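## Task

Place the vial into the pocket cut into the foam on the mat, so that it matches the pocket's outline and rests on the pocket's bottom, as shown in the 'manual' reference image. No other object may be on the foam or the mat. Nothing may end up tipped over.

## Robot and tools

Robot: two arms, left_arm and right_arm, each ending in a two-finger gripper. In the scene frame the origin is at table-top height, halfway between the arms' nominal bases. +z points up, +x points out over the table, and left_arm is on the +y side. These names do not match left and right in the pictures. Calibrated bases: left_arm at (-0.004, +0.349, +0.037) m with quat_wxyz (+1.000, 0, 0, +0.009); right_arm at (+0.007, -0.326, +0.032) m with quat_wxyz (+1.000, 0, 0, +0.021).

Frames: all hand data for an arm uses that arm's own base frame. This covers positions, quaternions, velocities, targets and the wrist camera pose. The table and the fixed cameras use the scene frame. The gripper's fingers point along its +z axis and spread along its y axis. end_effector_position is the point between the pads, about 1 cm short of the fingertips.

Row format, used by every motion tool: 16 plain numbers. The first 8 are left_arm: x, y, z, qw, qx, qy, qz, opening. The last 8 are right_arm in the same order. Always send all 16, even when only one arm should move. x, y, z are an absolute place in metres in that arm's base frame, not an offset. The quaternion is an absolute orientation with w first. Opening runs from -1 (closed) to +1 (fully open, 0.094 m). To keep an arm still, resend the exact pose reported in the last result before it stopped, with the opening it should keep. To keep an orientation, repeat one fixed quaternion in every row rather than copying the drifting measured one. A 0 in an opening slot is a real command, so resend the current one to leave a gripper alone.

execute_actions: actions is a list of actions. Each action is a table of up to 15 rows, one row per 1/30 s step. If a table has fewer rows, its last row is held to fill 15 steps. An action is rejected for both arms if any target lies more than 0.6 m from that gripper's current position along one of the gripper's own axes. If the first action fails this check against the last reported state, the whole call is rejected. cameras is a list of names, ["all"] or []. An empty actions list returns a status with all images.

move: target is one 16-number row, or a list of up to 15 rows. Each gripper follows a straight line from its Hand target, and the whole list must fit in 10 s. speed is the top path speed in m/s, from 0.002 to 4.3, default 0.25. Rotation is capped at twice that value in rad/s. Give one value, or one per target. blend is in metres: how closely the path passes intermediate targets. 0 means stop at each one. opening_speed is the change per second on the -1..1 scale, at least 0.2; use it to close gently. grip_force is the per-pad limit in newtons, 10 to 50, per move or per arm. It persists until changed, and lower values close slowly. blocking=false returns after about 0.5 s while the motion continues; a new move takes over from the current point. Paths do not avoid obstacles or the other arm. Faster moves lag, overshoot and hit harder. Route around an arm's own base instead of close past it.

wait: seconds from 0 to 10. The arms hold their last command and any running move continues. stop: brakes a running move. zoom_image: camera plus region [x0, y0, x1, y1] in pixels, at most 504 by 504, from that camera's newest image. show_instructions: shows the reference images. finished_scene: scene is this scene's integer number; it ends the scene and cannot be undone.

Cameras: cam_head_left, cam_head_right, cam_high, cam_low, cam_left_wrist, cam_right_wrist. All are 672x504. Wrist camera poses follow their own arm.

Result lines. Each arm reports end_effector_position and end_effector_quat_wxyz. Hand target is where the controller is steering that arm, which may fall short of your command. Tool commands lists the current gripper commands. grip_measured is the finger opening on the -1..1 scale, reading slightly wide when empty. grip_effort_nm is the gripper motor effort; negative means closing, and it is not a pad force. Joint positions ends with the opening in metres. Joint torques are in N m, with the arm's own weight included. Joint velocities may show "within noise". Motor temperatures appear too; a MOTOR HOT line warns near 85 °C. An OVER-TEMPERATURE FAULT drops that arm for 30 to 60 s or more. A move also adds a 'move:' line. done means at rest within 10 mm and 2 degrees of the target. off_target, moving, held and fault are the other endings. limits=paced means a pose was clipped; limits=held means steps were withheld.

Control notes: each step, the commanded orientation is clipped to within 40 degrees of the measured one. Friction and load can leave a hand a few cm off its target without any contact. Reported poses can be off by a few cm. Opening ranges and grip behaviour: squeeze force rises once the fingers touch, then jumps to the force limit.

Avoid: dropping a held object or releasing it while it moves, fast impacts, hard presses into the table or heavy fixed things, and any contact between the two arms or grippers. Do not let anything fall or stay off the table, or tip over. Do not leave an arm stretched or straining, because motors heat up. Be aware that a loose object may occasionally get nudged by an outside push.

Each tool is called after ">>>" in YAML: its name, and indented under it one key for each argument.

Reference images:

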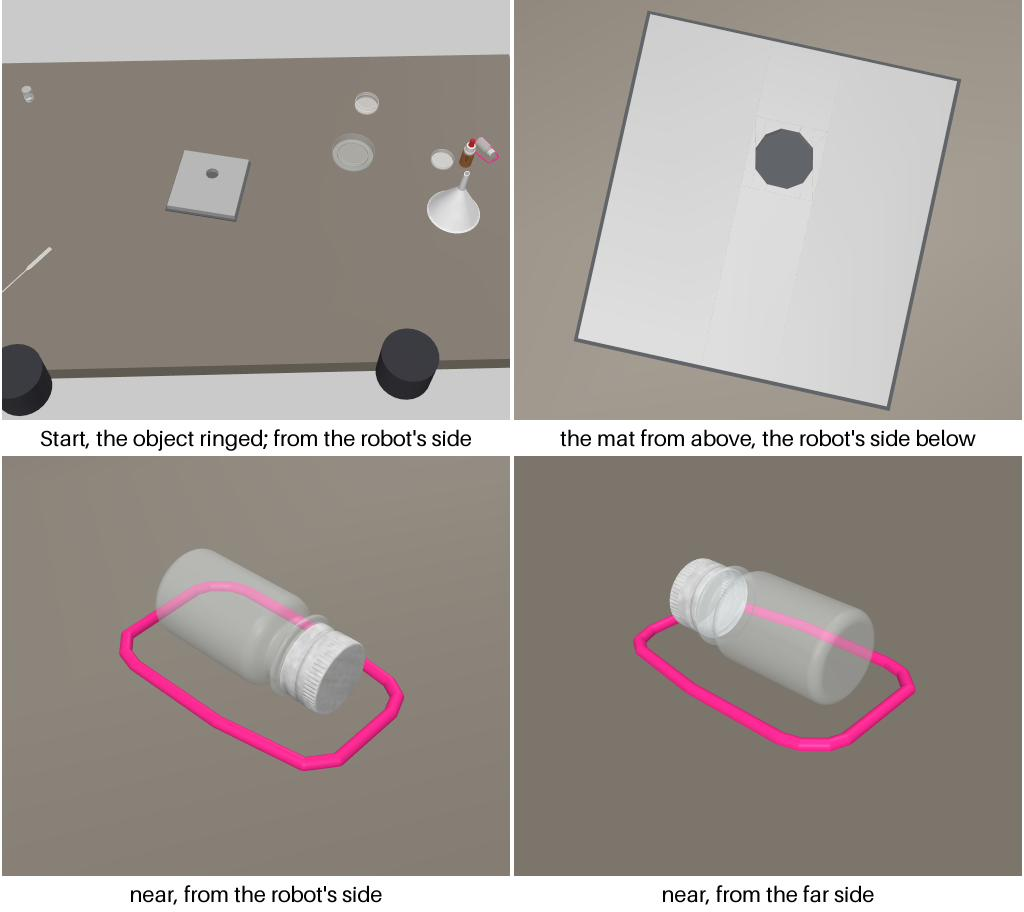

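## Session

>>> execute_actions:
  actions: []

Scene clock: 0.00 s.
left_arm: end_effector_position=(+0.2209, +0.1068, +0.2515) grip_measured=+1.000 grip_effort_nm=n/a end_effector_quat_wxyz=(-0.010, +0.358, +0.933, +0.010) | right_arm: end_effector_position=(+0.5484, -0.1226, +0.2011) grip_measured=+1.000 grip_effort_nm=n/a end_effector_quat_wxyz=(+0.244, +0.327, +0.889, -0.206)
Joint positions: left_arm=[0.432 0.969 1.017 -1.617 -0.028 1.166 0.094] | right_arm=[-0.062 1.598 1.335 -0.913 0.531 0.535 0.094]
Joint velocities: within noise
Joint torques (N m): no reading
Motor temperatures (°C): left_arm=[32 33 35 32 33 30 31] | right_arm=[35 33 34 31 32 31 31]
Heat: left arm: hottest elbow 35 °C; right arm: hottest waist 35 °C.
Hand target: left_arm +0.2264, +0.1094, +0.2620; +0.000, +0.358, +0.933, +0.020 | right_arm +0.5572, -0.1233, +0.2204; +0.264, +0.331, +0.883, -0.200
Tool commands: left_gripper/opening=+1.0 right_gripper/opening=+1.0
camera_calibration:
cam_left_wrist: T_world_to_cam=[[-0.680491, -0.732176, -0.0291641, 0.239038], [-0.665525, 0.60091, 0.4427, 0.0115713], [-0.30661, 0.320663, -0.896195, 0.346736], [0, 0, 0, 1]] pos_world=[0.276677, 0.0568796, 0.312592]
cam_right_wrist: T_world_to_cam=[[-0.681593, -0.705451, 0.194344, 0.248221], [-0.731561, 0.662688, -0.160198, 0.552246], [-0.0157776, -0.251365, -0.967764, 0.262447], [0, 0, 0, 1]] pos_world=[0.577328, -0.124889, 0.294215]

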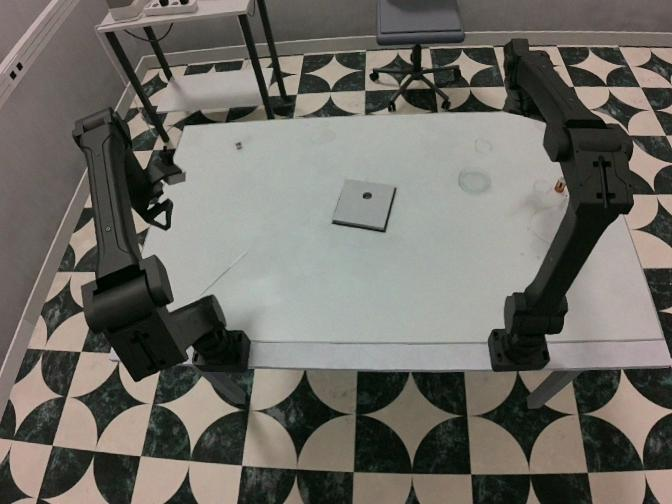

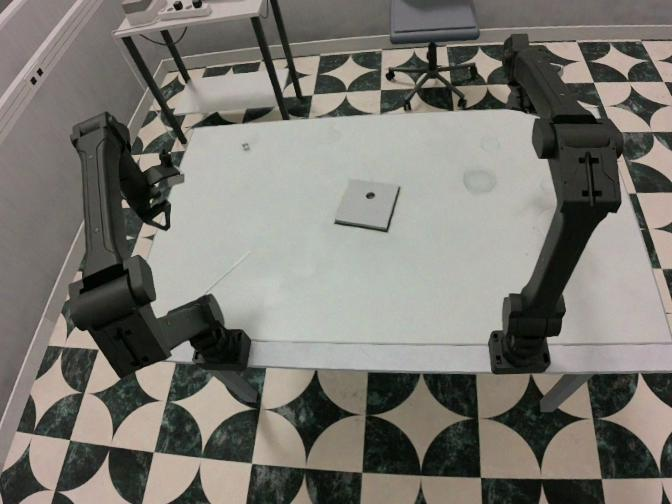

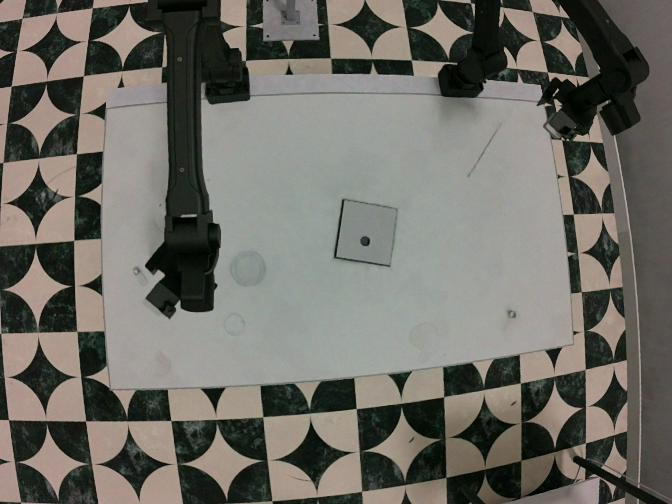

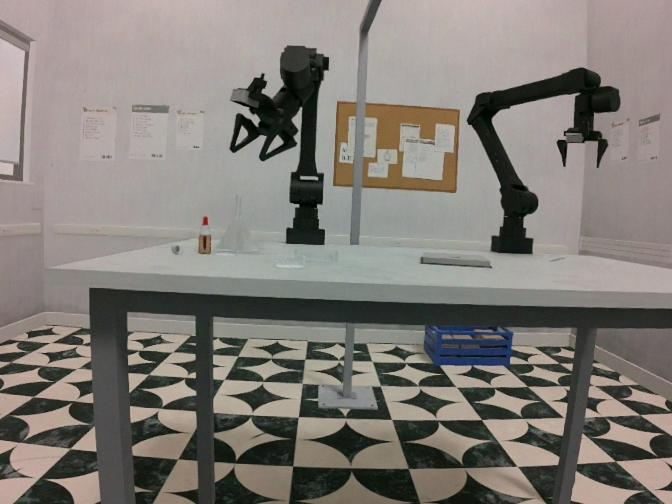

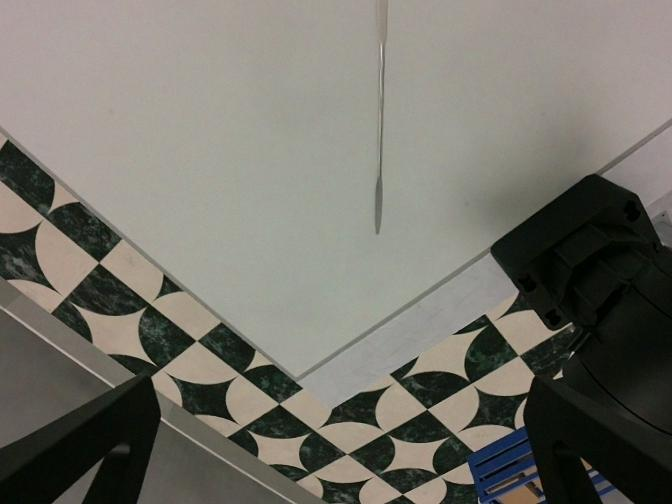

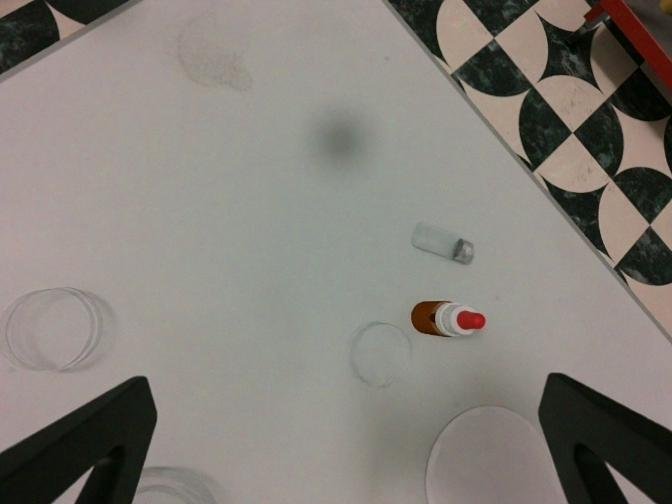

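>>> zoom_image:
  camera: "cam_right_wrist"
  region: [390, 200, 510, 290]

>>> zoom_image:
  camera: "cam_high"
  region: [320, 190, 410, 275]

>>> zoom_image:
  camera: "cam_low"
  region: [150, 190, 360, 280]

>>> zoom_image:
  camera: "cam_head_right"
  region: [320, 170, 420, 240]

>>> zoom_image:
  camera: "cam_low"
  region: [400, 235, 510, 280]

Scaled by 4.200 from the camera's 672x504 image, which has a finer 960x720 frame.

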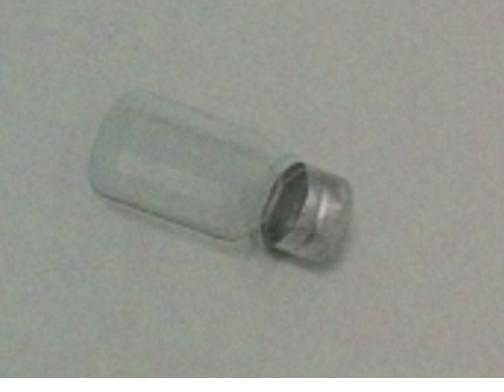

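Scaled by 5.600 from the camera's 672x504 image, which has a finer 960x720 frame.

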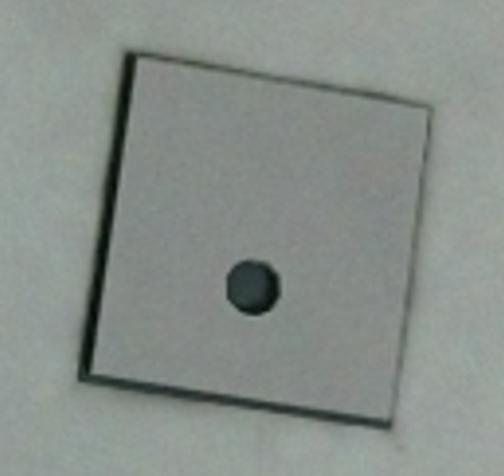

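Scaled by 2.400 from the camera's 672x504 image, which has a finer 960x720 frame.

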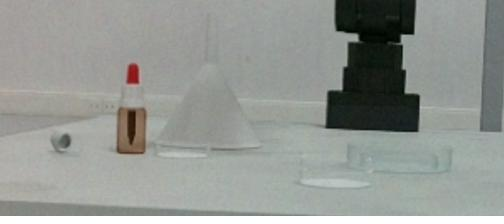

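Scaled by 5.040 from the camera's 672x504 image, which has a finer 960x720 frame.

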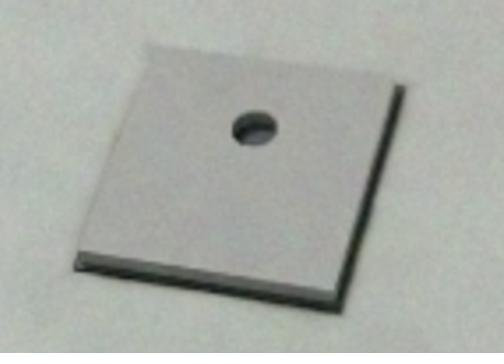

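Scaled by 4.582 from the camera's 672x504 image, which has a finer 960x720 frame.

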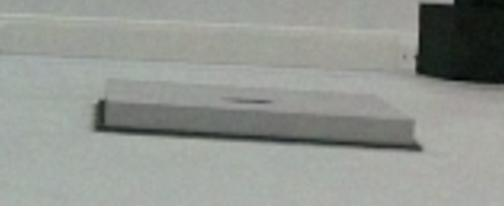

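>>> move:
  target:
    - [0.2209,0.1068,0.2515,-0.010,0.358,0.933,0.010,1, 0.45,-0.31,0.17,0.3705,-0.2313,0.8944,0.0958,-0.04]
    - [0.2209,0.1068,0.2515,-0.010,0.358,0.933,0.010,1, 0.478,-0.321,0.075,0.3705,-0.2313,0.8944,0.0958,-0.04]
  speed: [0.35,0.25]
  blend: [0.03,0]
  cameras: ["all"]

>>> zoom_image:
  camera: "cam_low"
  region: [120, 150, 320, 290]

Scene clock: 5.07 s.
left_arm: end_effector_position=(+0.2209, +0.1068, +0.2515) grip_measured=+1.000 grip_effort_nm=-0.02 end_effector_quat_wxyz=(-0.010, +0.358, +0.933, +0.010) | right_arm: end_effector_position=(+0.4557, -0.3077, +0.0506) grip_measured=-0.038 grip_effort_nm=-0.12 end_effector_quat_wxyz=(+0.351, -0.209, +0.904, +0.125)
Joint positions: left_arm=[0.432 0.969 1.017 -1.617 -0.028 1.166 0.094] | right_arm=[-0.81 1.855 1.221 -0.757 -0.747 -1.194 0.045]
Joint torques (N m): left_arm=[1.61 -2.78 9.55 -0.21 0.1 -0.05] | right_arm=[1.26 -16.56 10.19 1.1 -0.65 -0.18]
Heat: left arm: hottest elbow 36 °C; right arm: hottest waist 35 °C.
Hand target: left_arm +0.2209, +0.1067, +0.2515; -0.010, +0.358, +0.934, +0.010 | right_arm +0.4767, -0.3198, +0.0760; +0.371, -0.231, +0.894, +0.096
Off the commanded pose: left_arm 0.000 m, 0 deg | right_arm 0.036 m, 5 deg.
move: off_target (right_arm)
camera_calibration:
cam_left_wrist: T_world_to_cam=[[-0.680491, -0.732176, -0.0291641, 0.239038], [-0.665525, 0.60091, 0.4427, 0.0115713], [-0.30661, 0.320663, -0.896195, 0.346736], [0, 0, 0, 1]] pos_world=[0.276677, 0.0568796, 0.312592]
cam_right_wrist: T_world_to_cam=[[0.470738, -0.87766, -0.0901069, -0.479943], [-0.853207, -0.426851, -0.299727, 0.310185], [0.224596, 0.217973, -0.94976, 0.102726], [0, 0, 0, 1]] pos_world=[0.467508, -0.311215, 0.14729]

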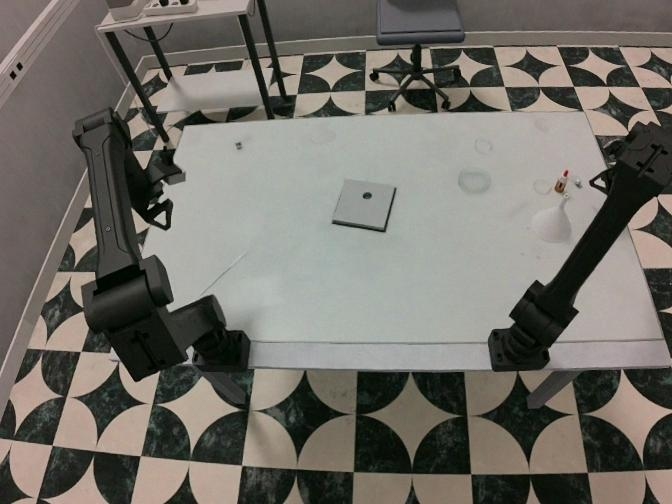

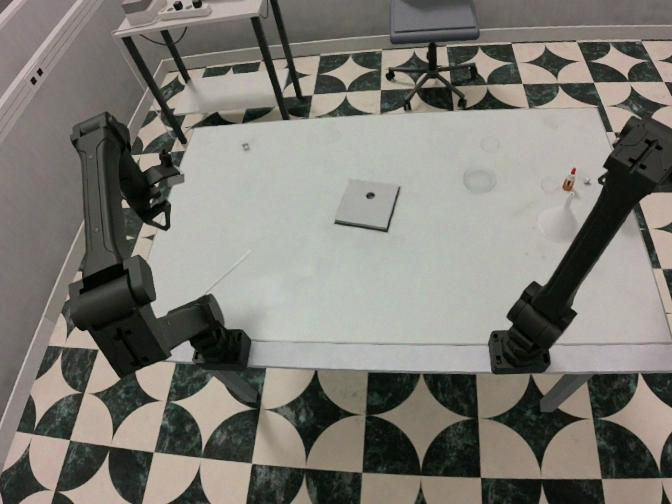

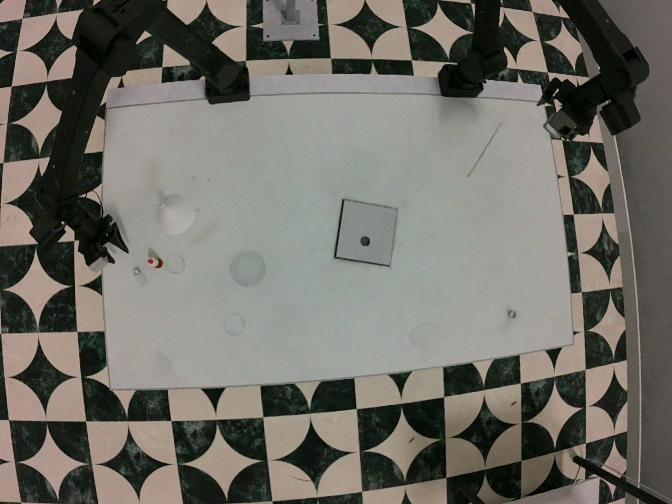

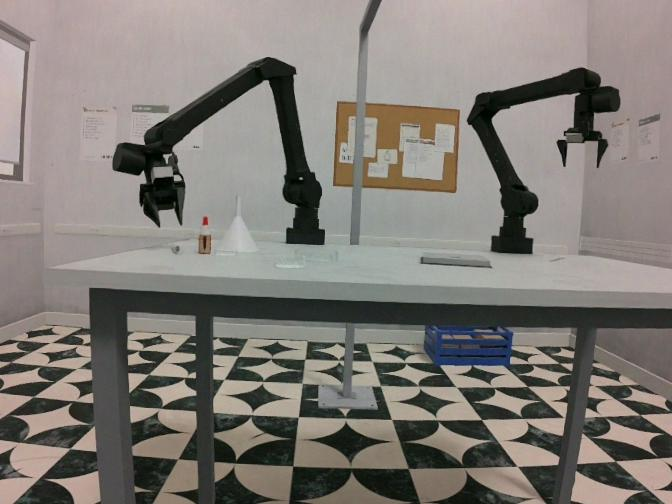

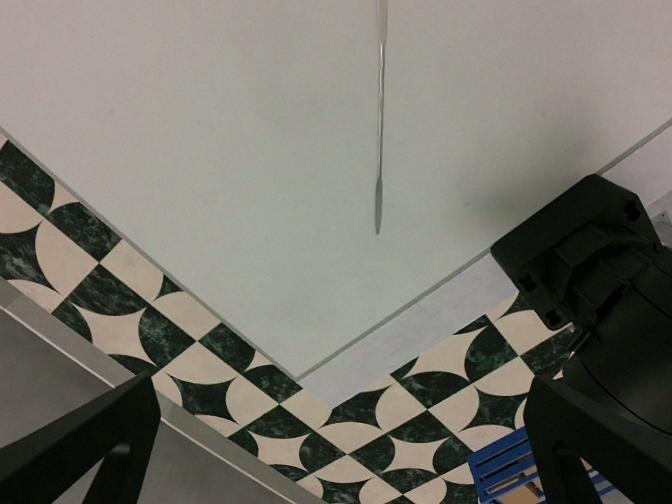

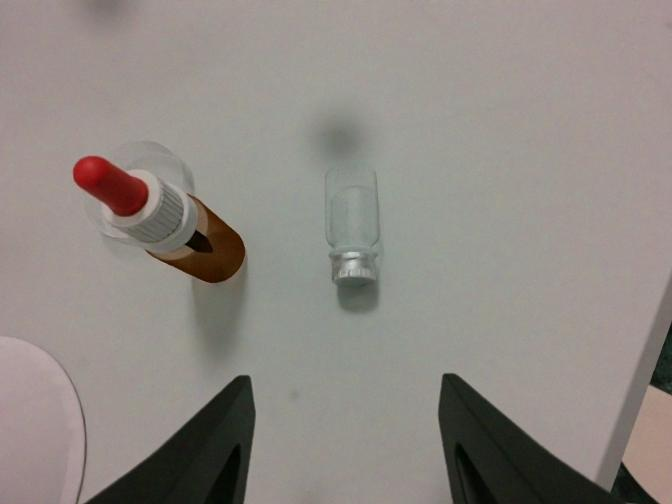

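Scaled by 2.520 from the camera's 672x504 image, which has a finer 960x720 frame.

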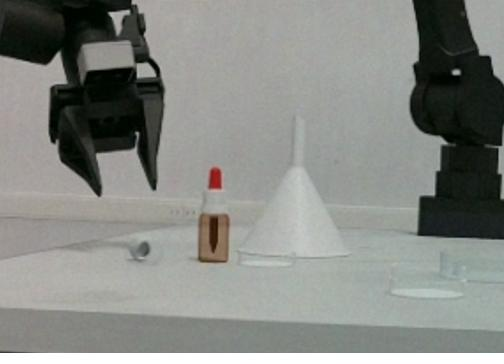

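>>> move:
  target:
    - [0.2209,0.1068,0.2515,-0.010,0.358,0.933,0.010,1, 0.537,-0.291,0.023,0.3705,-0.2313,0.8944,0.0958,-0.04]
  speed: 0.08
  cameras: ["cam_low","cam_right_wrist"]

>>> zoom_image:
  camera: "cam_low"
  region: [120, 190, 260, 290]

Scene clock: 7.57 s.
left_arm: end_effector_position=(+0.2209, +0.1068, +0.2515) grip_measured=+1.000 grip_effort_nm=-0.02 end_effector_quat_wxyz=(-0.010, +0.358, +0.933, +0.010) | right_arm: end_effector_position=(+0.5144, -0.2775, +0.0084) grip_measured=-0.038 grip_effort_nm=-0.12 end_effector_quat_wxyz=(+0.356, -0.222, +0.900, +0.117)
Joint positions: left_arm=[0.432 0.969 1.017 -1.617 -0.028 1.166 0.094] | right_arm=[-0.692 1.955 1.235 -0.557 -0.72 -1.065 0.045]
Joint torques (N m): left_arm=[1.61 -2.78 9.55 -0.23 0.1 -0.05] | right_arm=[0.62 -15.91 10.17 1.51 -0.35 -0.03]
Heat: left arm: hottest elbow 36 °C; right arm: hottest waist 35 °C.
Hand target: left_arm +0.2209, +0.1067, +0.2515; -0.010, +0.358, +0.934, +0.010 | right_arm +0.5358, -0.2900, +0.0239; +0.371, -0.231, +0.894, +0.096
Off the commanded pose: left_arm 0.000 m, 0 deg | right_arm 0.030 m, 3 deg.
move: off_target (right_arm)
camera_calibration:
cam_right_wrist: T_world_to_cam=[[0.488123, -0.870471, -0.0633655, -0.492078], [-0.840042, -0.44888, -0.304691, 0.347662], [0.236782, 0.201957, -0.950341, 0.0321879], [0, 0, 0, 1]] pos_world=[0.524624, -0.278782, 0.105338]
Images, in order (width x height): cam_low 672x504, cam_right_wrist 672x504.

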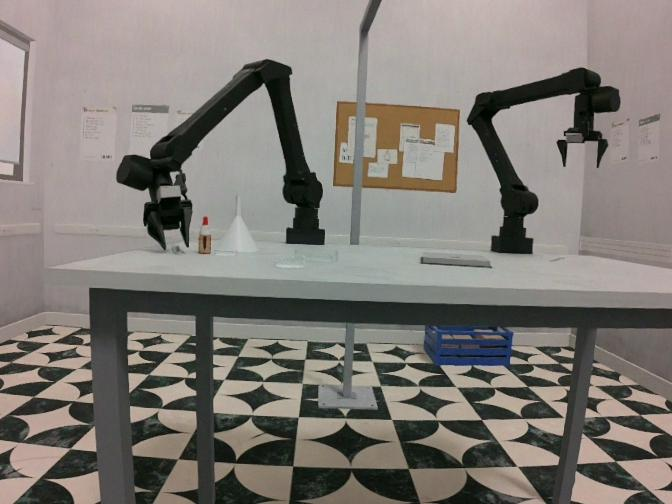

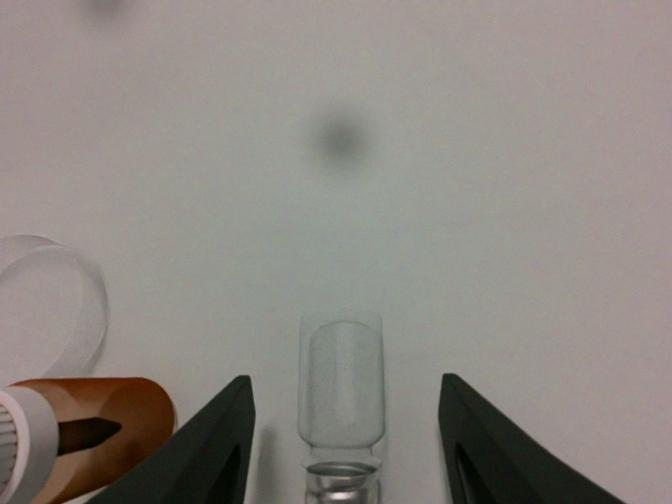

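Scaled by 3.600 from the camera's 672x504 image, which has a finer 960x720 frame.

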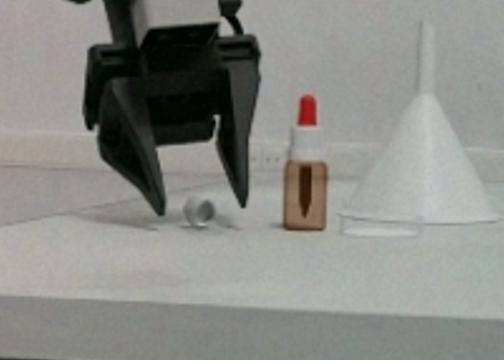

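>>> move:
  target:
    - [0.2209,0.1068,0.2515,-0.010,0.358,0.933,0.010,1, 0.5365,-0.291,0.0115,0.3705,-0.2313,0.8944,0.0958,-0.04]
    - [0.2209,0.1068,0.2515,-0.010,0.358,0.933,0.010,1, 0.5365,-0.291,0.0115,0.3705,-0.2313,0.8944,0.0958,-0.7]
  speed: 0.05
  opening_speed: 0.6
  cameras: ["cam_low","cam_right_wrist"]

>>> zoom_image:
  camera: "cam_low"
  region: [120, 190, 260, 290]

Scene clock: 10.13 s.
left_arm: end_effector_position=(+0.2209, +0.1068, +0.2515) grip_measured=+1.000 grip_effort_nm=-0.02 end_effector_quat_wxyz=(-0.010, +0.358, +0.933, +0.010) | right_arm: end_effector_position=(+0.5164, -0.2792, +0.0000) grip_measured=-0.578 grip_effort_nm=-1.02 end_effector_quat_wxyz=(+0.358, -0.223, +0.900, +0.115)
Joint positions: left_arm=[0.432 0.969 1.017 -1.617 -0.028 1.166 0.094] | right_arm=[-0.692 1.973 1.235 -0.532 -0.72 -1.064 0.02]
Joint torques (N m): left_arm=[1.61 -2.78 9.55 -0.21 0.09 -0.05] | right_arm=[0.67 -15.74 9.62 1.5 -0.35 -0.01]
Heat: left arm: hottest elbow 36 °C; right arm: hottest waist 35 °C.
Hand target: left_arm +0.2209, +0.1067, +0.2515; -0.010, +0.358, +0.934, +0.010 | right_arm +0.5356, -0.2902, +0.0122; +0.371, -0.231, +0.894, +0.096
Off the commanded pose: left_arm 0.000 m, 0 deg | right_arm 0.026 m, 3 deg.
move: off_target (right_arm); target 2's new opening was sent with right_arm's hand 0.026 m and 3 deg from that target
camera_calibration:
cam_right_wrist: T_world_to_cam=[[0.48824, -0.87083, -0.0572437, -0.495223], [-0.838575, -0.449967, -0.307118, 0.344939], [0.24169, 0.19795, -0.949948, 0.0203805], [0, 0, 0, 1]] pos_world=[0.526118, -0.280078, 0.0969489]
Images, in order (width x height): cam_low 672x504, cam_right_wrist 672x504.

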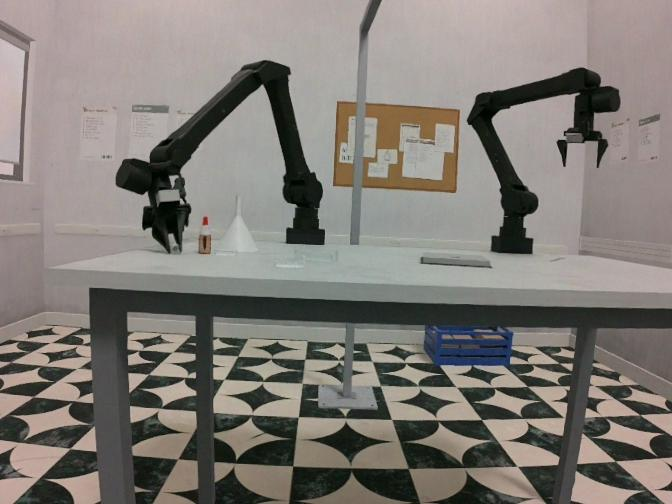

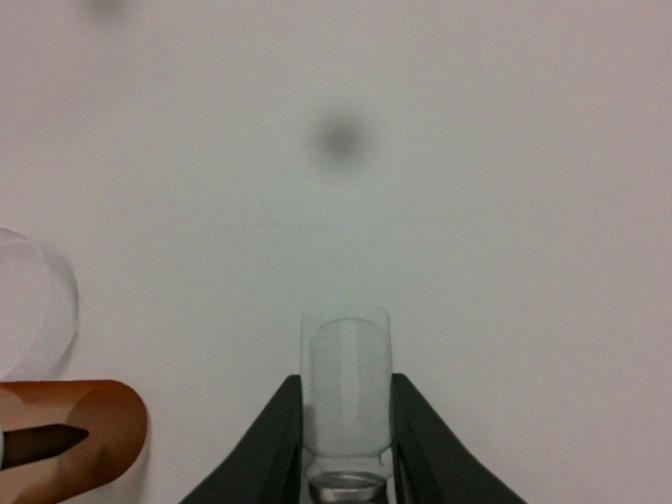

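Scaled by 3.600 from the camera's 672x504 image, which has a finer 960x720 frame.

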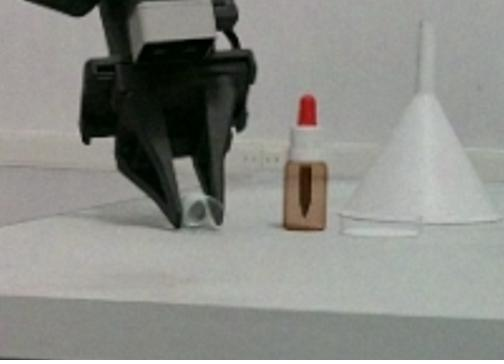

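>>> move:
  target:
    - [0.2209,0.1068,0.2515,-0.010,0.358,0.933,0.010,1, 0.52,-0.28,0.20,0.3705,-0.2313,0.8944,0.0958,-0.7]
    - [0.2209,0.1068,0.2515,-0.010,0.358,0.933,0.010,1, 0.51,0.05,0.25,0.3726,-0.2768,0.8779,0.1175,-0.7]
    - [0.2209,0.1068,0.2515,-0.010,0.358,0.933,0.010,1, 0.49,0.342,0.12,0.3726,-0.2768,0.8779,0.1175,-0.7]
  speed: [0.25,0.45,0.45]
  blend: [0.05,0.08,0]
  cameras: ["all"]

>>> zoom_image:
  camera: "cam_low"
  region: [390, 150, 530, 280]

>>> zoom_image:
  camera: "cam_high"
  region: [300, 160, 440, 280]

>>> zoom_image:
  camera: "cam_head_left"
  region: [310, 130, 430, 250]

Scene clock: 14.30 s.
left_arm: end_effector_position=(+0.2209, +0.1068, +0.2515) grip_measured=+1.000 grip_effort_nm=-0.02 end_effector_quat_wxyz=(-0.010, +0.358, +0.933, +0.010) | right_arm: end_effector_position=(+0.4650, +0.3266, +0.0860) grip_measured=-0.580 grip_effort_nm=-1.06 end_effector_quat_wxyz=(+0.334, -0.287, +0.891, +0.106)
Joint positions: left_arm=[0.432 0.969 1.017 -1.617 -0.028 1.166 0.094] | right_arm=[0.612 1.606 0.948 -0.196 -0.005 -0.009 0.02]
Joint torques (N m): left_arm=[1.67 -2.84 9.58 -0.2 0.1 -0.05] | right_arm=[-0.09 -12.92 11.33 2.5 0.2 0.03]
Heat: left arm: hottest elbow 37 °C; right arm: hottest elbow 36 °C.
Hand target: left_arm +0.2209, +0.1067, +0.2515; -0.010, +0.358, +0.934, +0.010 | right_arm +0.4878, +0.3405, +0.1210; +0.373, -0.277, +0.878, +0.118
Off the commanded pose: left_arm 0.000 m, 0 deg | right_arm 0.045 m, 5 deg.
move: off_target (right_arm)
camera_calibration:
cam_left_wrist: T_world_to_cam=[[-0.680491, -0.732176, -0.0291641, 0.239038], [-0.665525, 0.60091, 0.4427, 0.0115713], [-0.30661, 0.320663, -0.896195, 0.346736], [0, 0, 0, 1]] pos_world=[0.276677, 0.0568796, 0.312592]
cam_right_wrist: T_world_to_cam=[[0.58669, -0.809764, -0.00881189, -0.007554], [-0.783779, -0.565059, -0.25768, 0.608643], [0.203681, 0.158085, -0.96619, 0.0266867], [0, 0, 0, 1]] pos_world=[0.476038, 0.333584, 0.182553]

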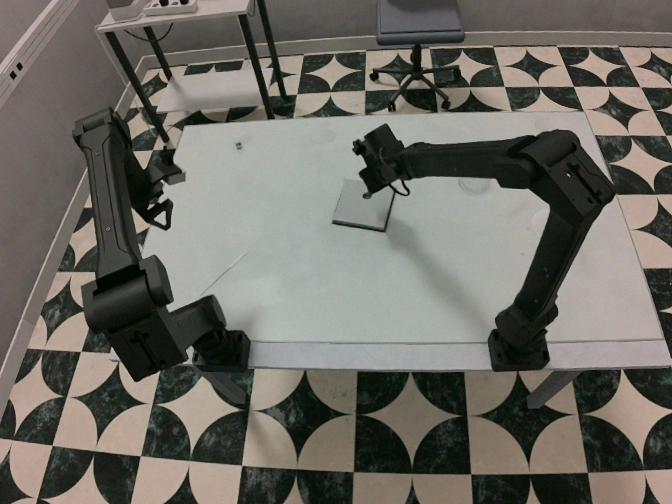

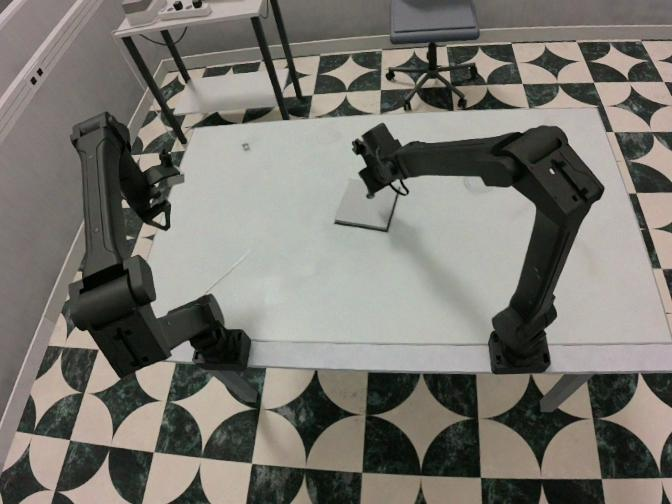

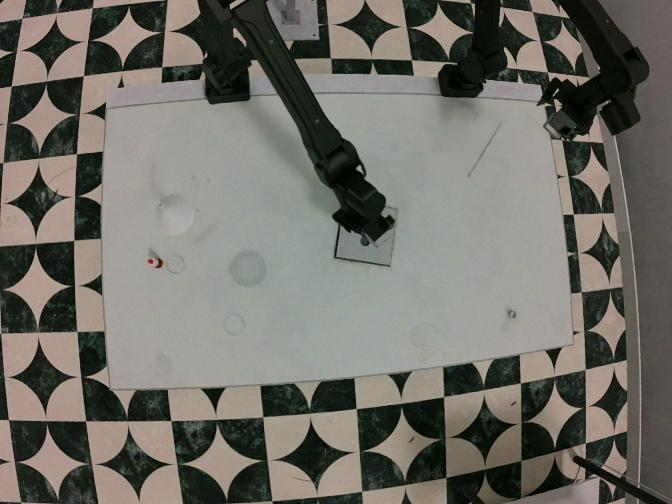

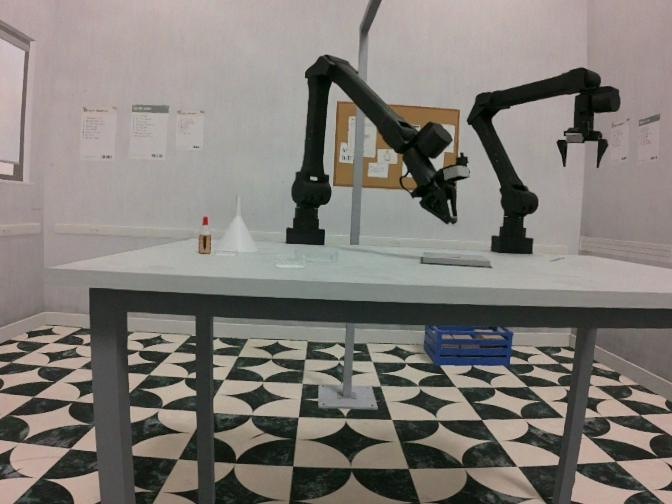

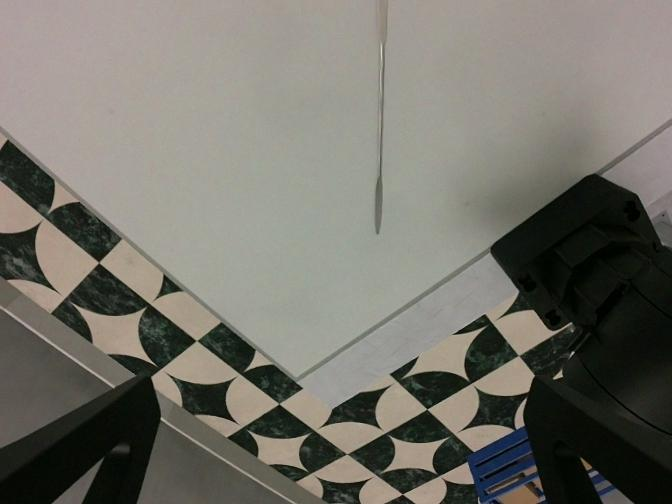

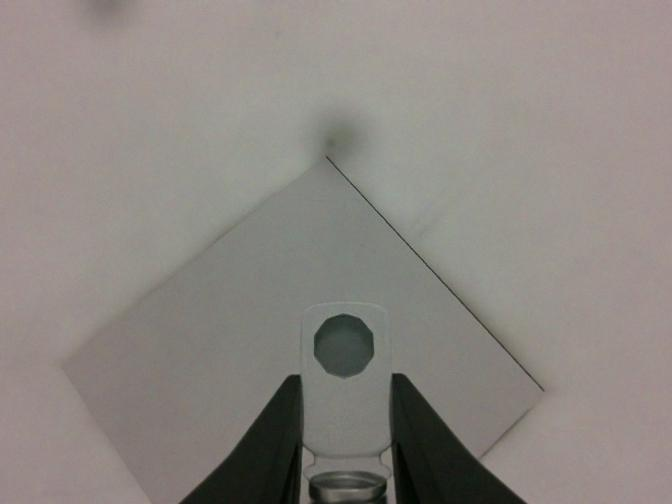

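Scaled by 3.600 from the camera's 672x504 image, which has a finer 960x720 frame.

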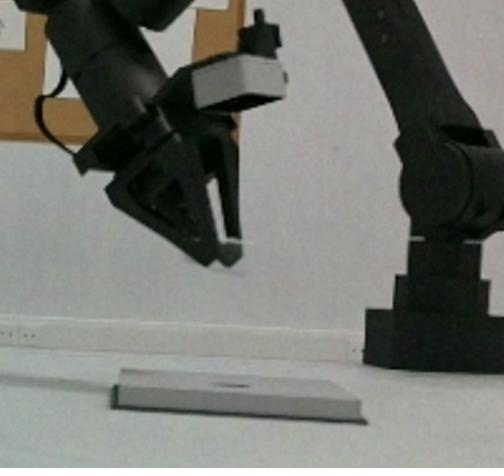

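Scaled by 3.600 from the camera's 672x504 image, which has a finer 960x720 frame.

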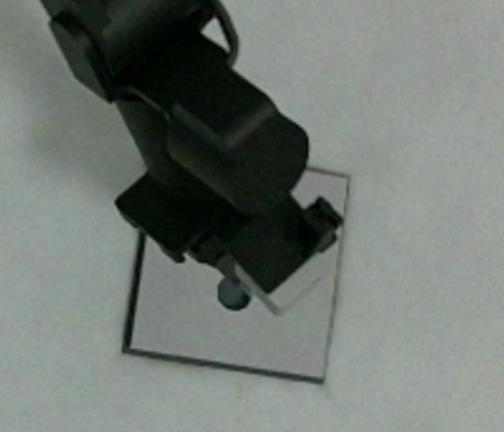

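Scaled by 4.200 from the camera's 672x504 image, which has a finer 960x720 frame.

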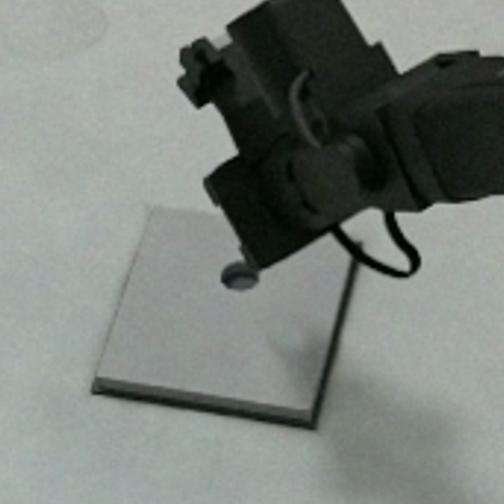

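>>> move:
  target:
    - [0.2209,0.1068,0.2515,-0.010,0.358,0.933,0.010,1, 0.45,0.24,0.16,0.35,-0.48,0.78,0.20,-0.7]
    - [0.2209,0.1068,0.2515,-0.010,0.358,0.933,0.010,1, 0.385,0.083,0.075,0.2649,-0.6556,0.6556,0.2649,-0.7]
  speed: 0.4
  blend: [0.04,0]
  cameras: ["cam_low","cam_high","cam_right_wrist","cam_head_left"]

>>> zoom_image:
  camera: "cam_low"
  region: [290, 150, 430, 280]

Scene clock: 19.30 s.
left_arm: end_effector_position=(+0.2209, +0.1068, +0.2515) grip_measured=+1.000 grip_effort_nm=-0.02 end_effector_quat_wxyz=(-0.010, +0.358, +0.933, +0.010) | right_arm: end_effector_position=(+0.3667, +0.0859, +0.0649) grip_measured=-0.580 grip_effort_nm=-1.06 end_effector_quat_wxyz=(-0.256, +0.649, -0.661, -0.277)
Joint positions: left_arm=[0.432 0.969 1.017 -1.617 -0.028 1.166 0.094] | right_arm=[-0.095 1.569 0.868 -0.99 -0.766 -1.696 0.02]
Joint torques (N m): left_arm=[1.61 -2.73 9.58 -0.2 0.09 -0.05] | right_arm=[0.15 -9.11 9.36 -0.55 -0.43 -0.18]
Heat: left arm: hottest elbow 37 °C; right arm: hottest elbow 36 °C.
Hand target: left_arm +0.2209, +0.1067, +0.2515; -0.010, +0.358, +0.934, +0.010 | right_arm +0.3844, +0.0830, +0.0753; -0.265, +0.656, -0.656, -0.265
Off the commanded pose: left_arm 0.000 m, 0 deg | right_arm 0.021 m, 2 deg.
move: off_target (right_arm)
camera_calibration:
cam_right_wrist: T_world_to_cam=[[0.999031, 0.00127151, -0.0439976, -0.363573], [-0.0124871, -0.950327, -0.311002, 0.143926], [-0.0422076, 0.31125, -0.94939, 0.140308], [0, 0, 0, 1]] pos_world=[0.37094, 0.0935677, 0.161972]
Images, in order (width x height): cam_head_left 672x504, cam_high 672x504, cam_low 672x504, cam_right_wrist 672x504.

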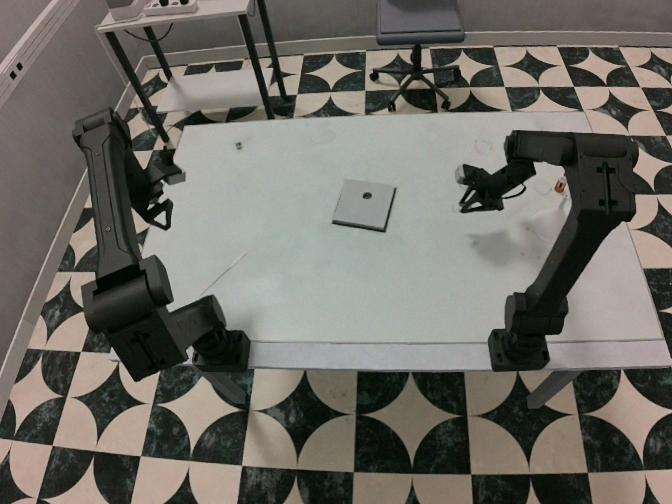

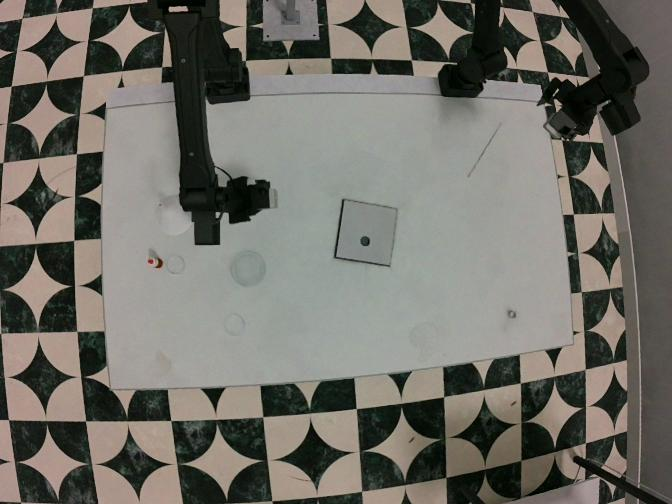

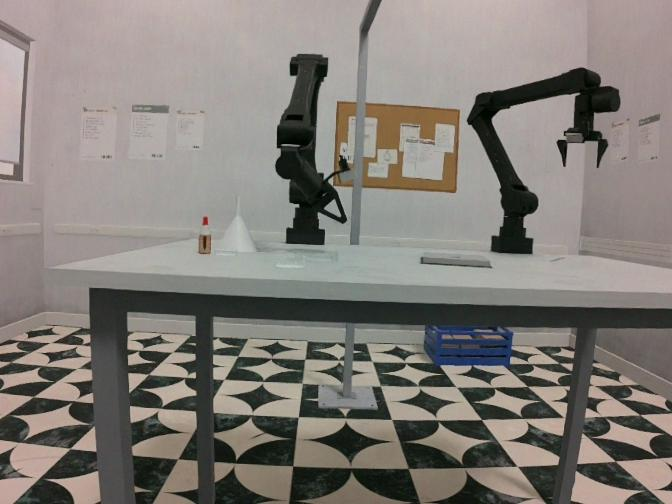

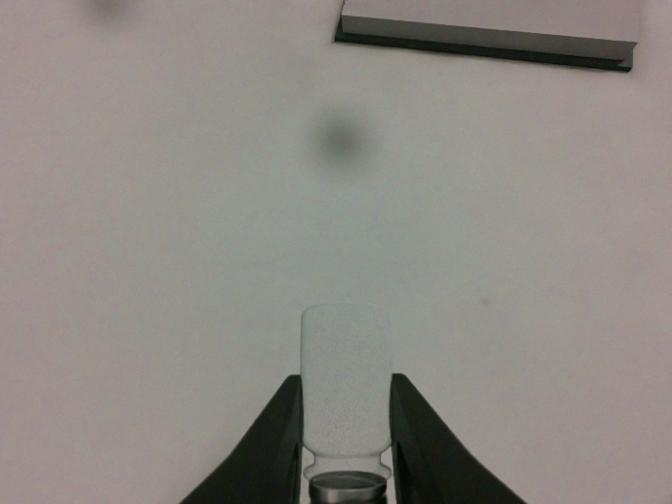

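Scaled by 3.600 from the camera's 672x504 image, which has a finer 960x720 frame.

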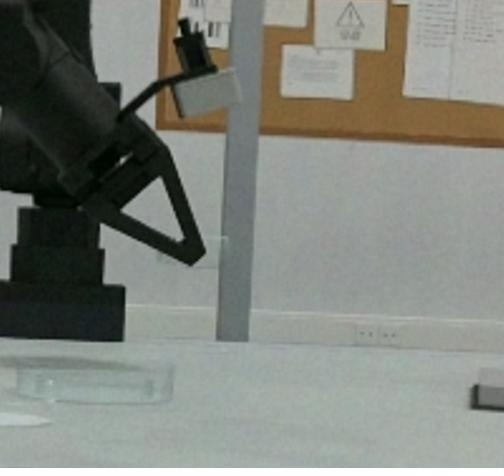

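>>> move:
  target:
    - [0.2209,0.1068,0.2515,-0.010,0.358,0.933,0.010,1, 0.385,0.083,0.026,0.2649,-0.6556,0.6556,0.2649,-0.7]
    - [0.2209,0.1068,0.2515,-0.010,0.358,0.933,0.010,1, 0.385,0.083,0.014,0.2649,-0.6556,0.6556,0.2649,-0.7]
  speed: [0.12,0.025]
  blend: [0.005,0]
  cameras: ["cam_low","cam_right_wrist"]

>>> zoom_image:
  camera: "cam_low"
  region: [290, 180, 390, 280]

Scene clock: 21.77 s.
left_arm: end_effector_position=(+0.2209, +0.1068, +0.2515) grip_measured=+1.000 grip_effort_nm=-0.02 end_effector_quat_wxyz=(-0.010, +0.358, +0.933, +0.010) | right_arm: end_effector_position=(+0.3857, +0.0841, +0.0182) grip_measured=-0.580 grip_effort_nm=-1.07 end_effector_quat_wxyz=(-0.264, +0.654, -0.657, -0.267)
Joint positions: left_arm=[0.432 0.969 1.017 -1.617 -0.028 1.166 0.094] | right_arm=[-0.095 1.695 0.868 -0.837 -0.765 -1.699 0.02]
Joint torques (N m): left_arm=[1.61 -2.78 9.52 -0.21 0.09 -0.05] | right_arm=[-0.03 -10.46 4.83 0.57 -0.43 -0.15]
Heat: left arm: hottest elbow 37 °C; right arm: hottest elbow 36 °C.
Hand target: left_arm +0.2209, +0.1067, +0.2515; -0.010, +0.358, +0.934, +0.010 | right_arm +0.3850, +0.0830, +0.0140; -0.265, +0.656, -0.656, -0.265
Off the commanded pose: left_arm 0.000 m, 0 deg | right_arm 0.004 m, 0 deg.
move: done
camera_calibration:
cam_right_wrist: T_world_to_cam=[[0.999879, 0.00313021, -0.0152277, -0.385594], [-0.00172009, -0.95123, -0.308479, 0.12373], [-0.0154507, 0.308468, -0.951109, 0.0872971], [0, 0, 0, 1]] pos_world=[0.387109, 0.0919744, 0.115326]
Images, in order (width x height): cam_low 672x504, cam_right_wrist 672x504.

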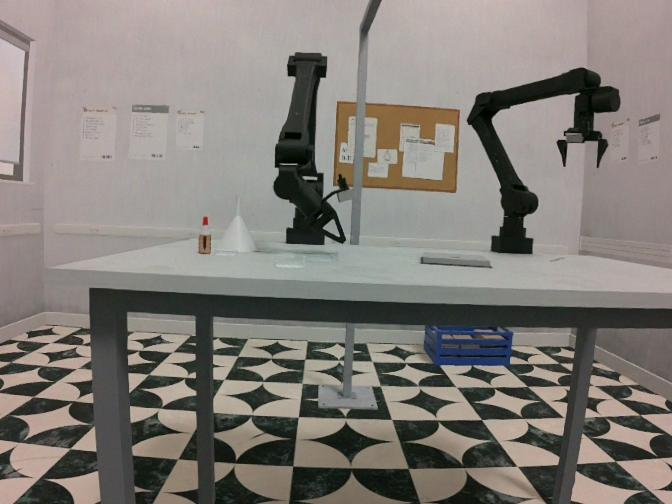

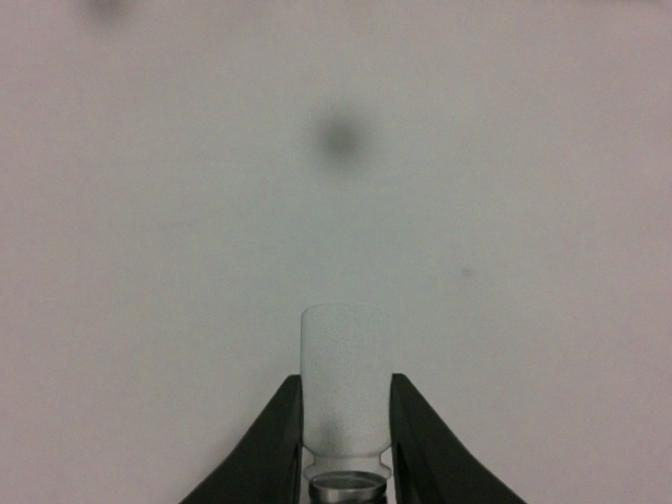

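Scaled by 5.040 from the camera's 672x504 image, which has a finer 960x720 frame.

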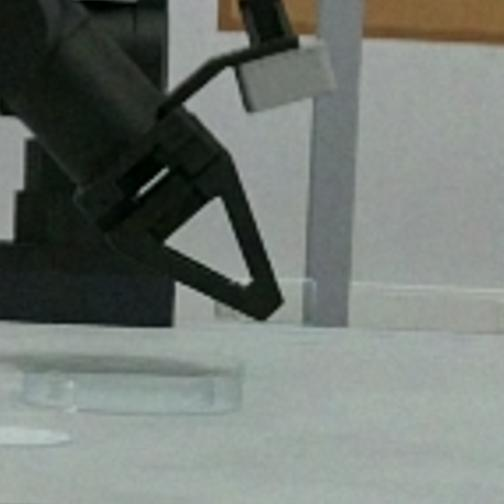

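>>> move:
  target:
    - [0.2209,0.1068,0.2515,-0.010,0.358,0.933,0.010,1, 0.385,0.083,0.003,0.2649,-0.6556,0.6556,0.2649,-0.7]
  speed: 0.03
  cameras: ["cam_low"]

>>> zoom_image:
  camera: "cam_low"
  region: [310, 210, 380, 280]

Scene clock: 23.17 s.
left_arm: end_effector_position=(+0.2209, +0.1068, +0.2515) grip_measured=+1.000 grip_effort_nm=-0.02 end_effector_quat_wxyz=(-0.010, +0.358, +0.933, +0.010) | right_arm: end_effector_position=(+0.3855, +0.0841, +0.0070) grip_measured=-0.580 grip_effort_nm=-1.06 end_effector_quat_wxyz=(-0.264, +0.654, -0.657, -0.267)
Joint positions: left_arm=[0.432 0.969 1.017 -1.617 -0.028 1.166 0.094] | right_arm=[-0.095 1.72 0.86 -0.805 -0.765 -1.699 0.02]
Joint torques (N m): left_arm=[1.61 -2.78 9.55 -0.2 0.1 -0.05] | right_arm=[-0.03 -10.58 4.75 0.39 -0.45 -0.16]
Heat: left arm: hottest elbow 38 °C; right arm: hottest elbow 36 °C.
Hand target: left_arm +0.2209, +0.1067, +0.2515; -0.010, +0.358, +0.934, +0.010 | right_arm +0.3850, +0.0830, +0.0031; -0.265, +0.656, -0.656, -0.265
Off the commanded pose: left_arm 0.000 m, 0 deg | right_arm 0.004 m, 0 deg.
move: done
Images, in order (width x height): cam_low 672x504.

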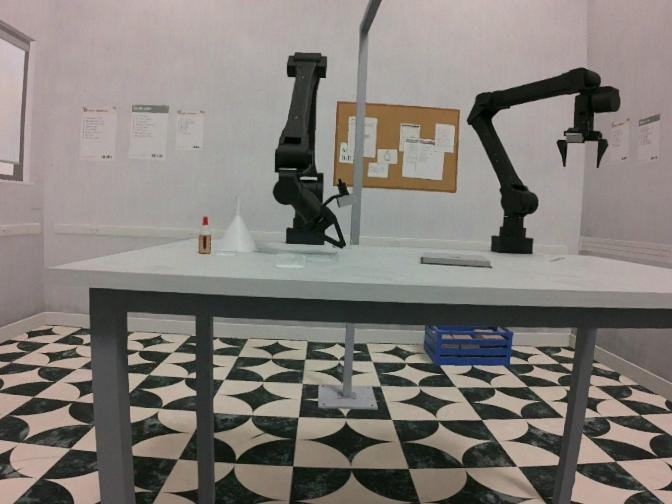

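Scaled by 7.200 from the camera's 672x504 image, which has a finer 960x720 frame.

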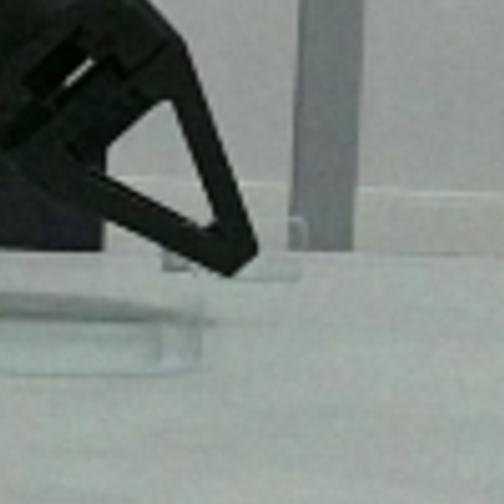

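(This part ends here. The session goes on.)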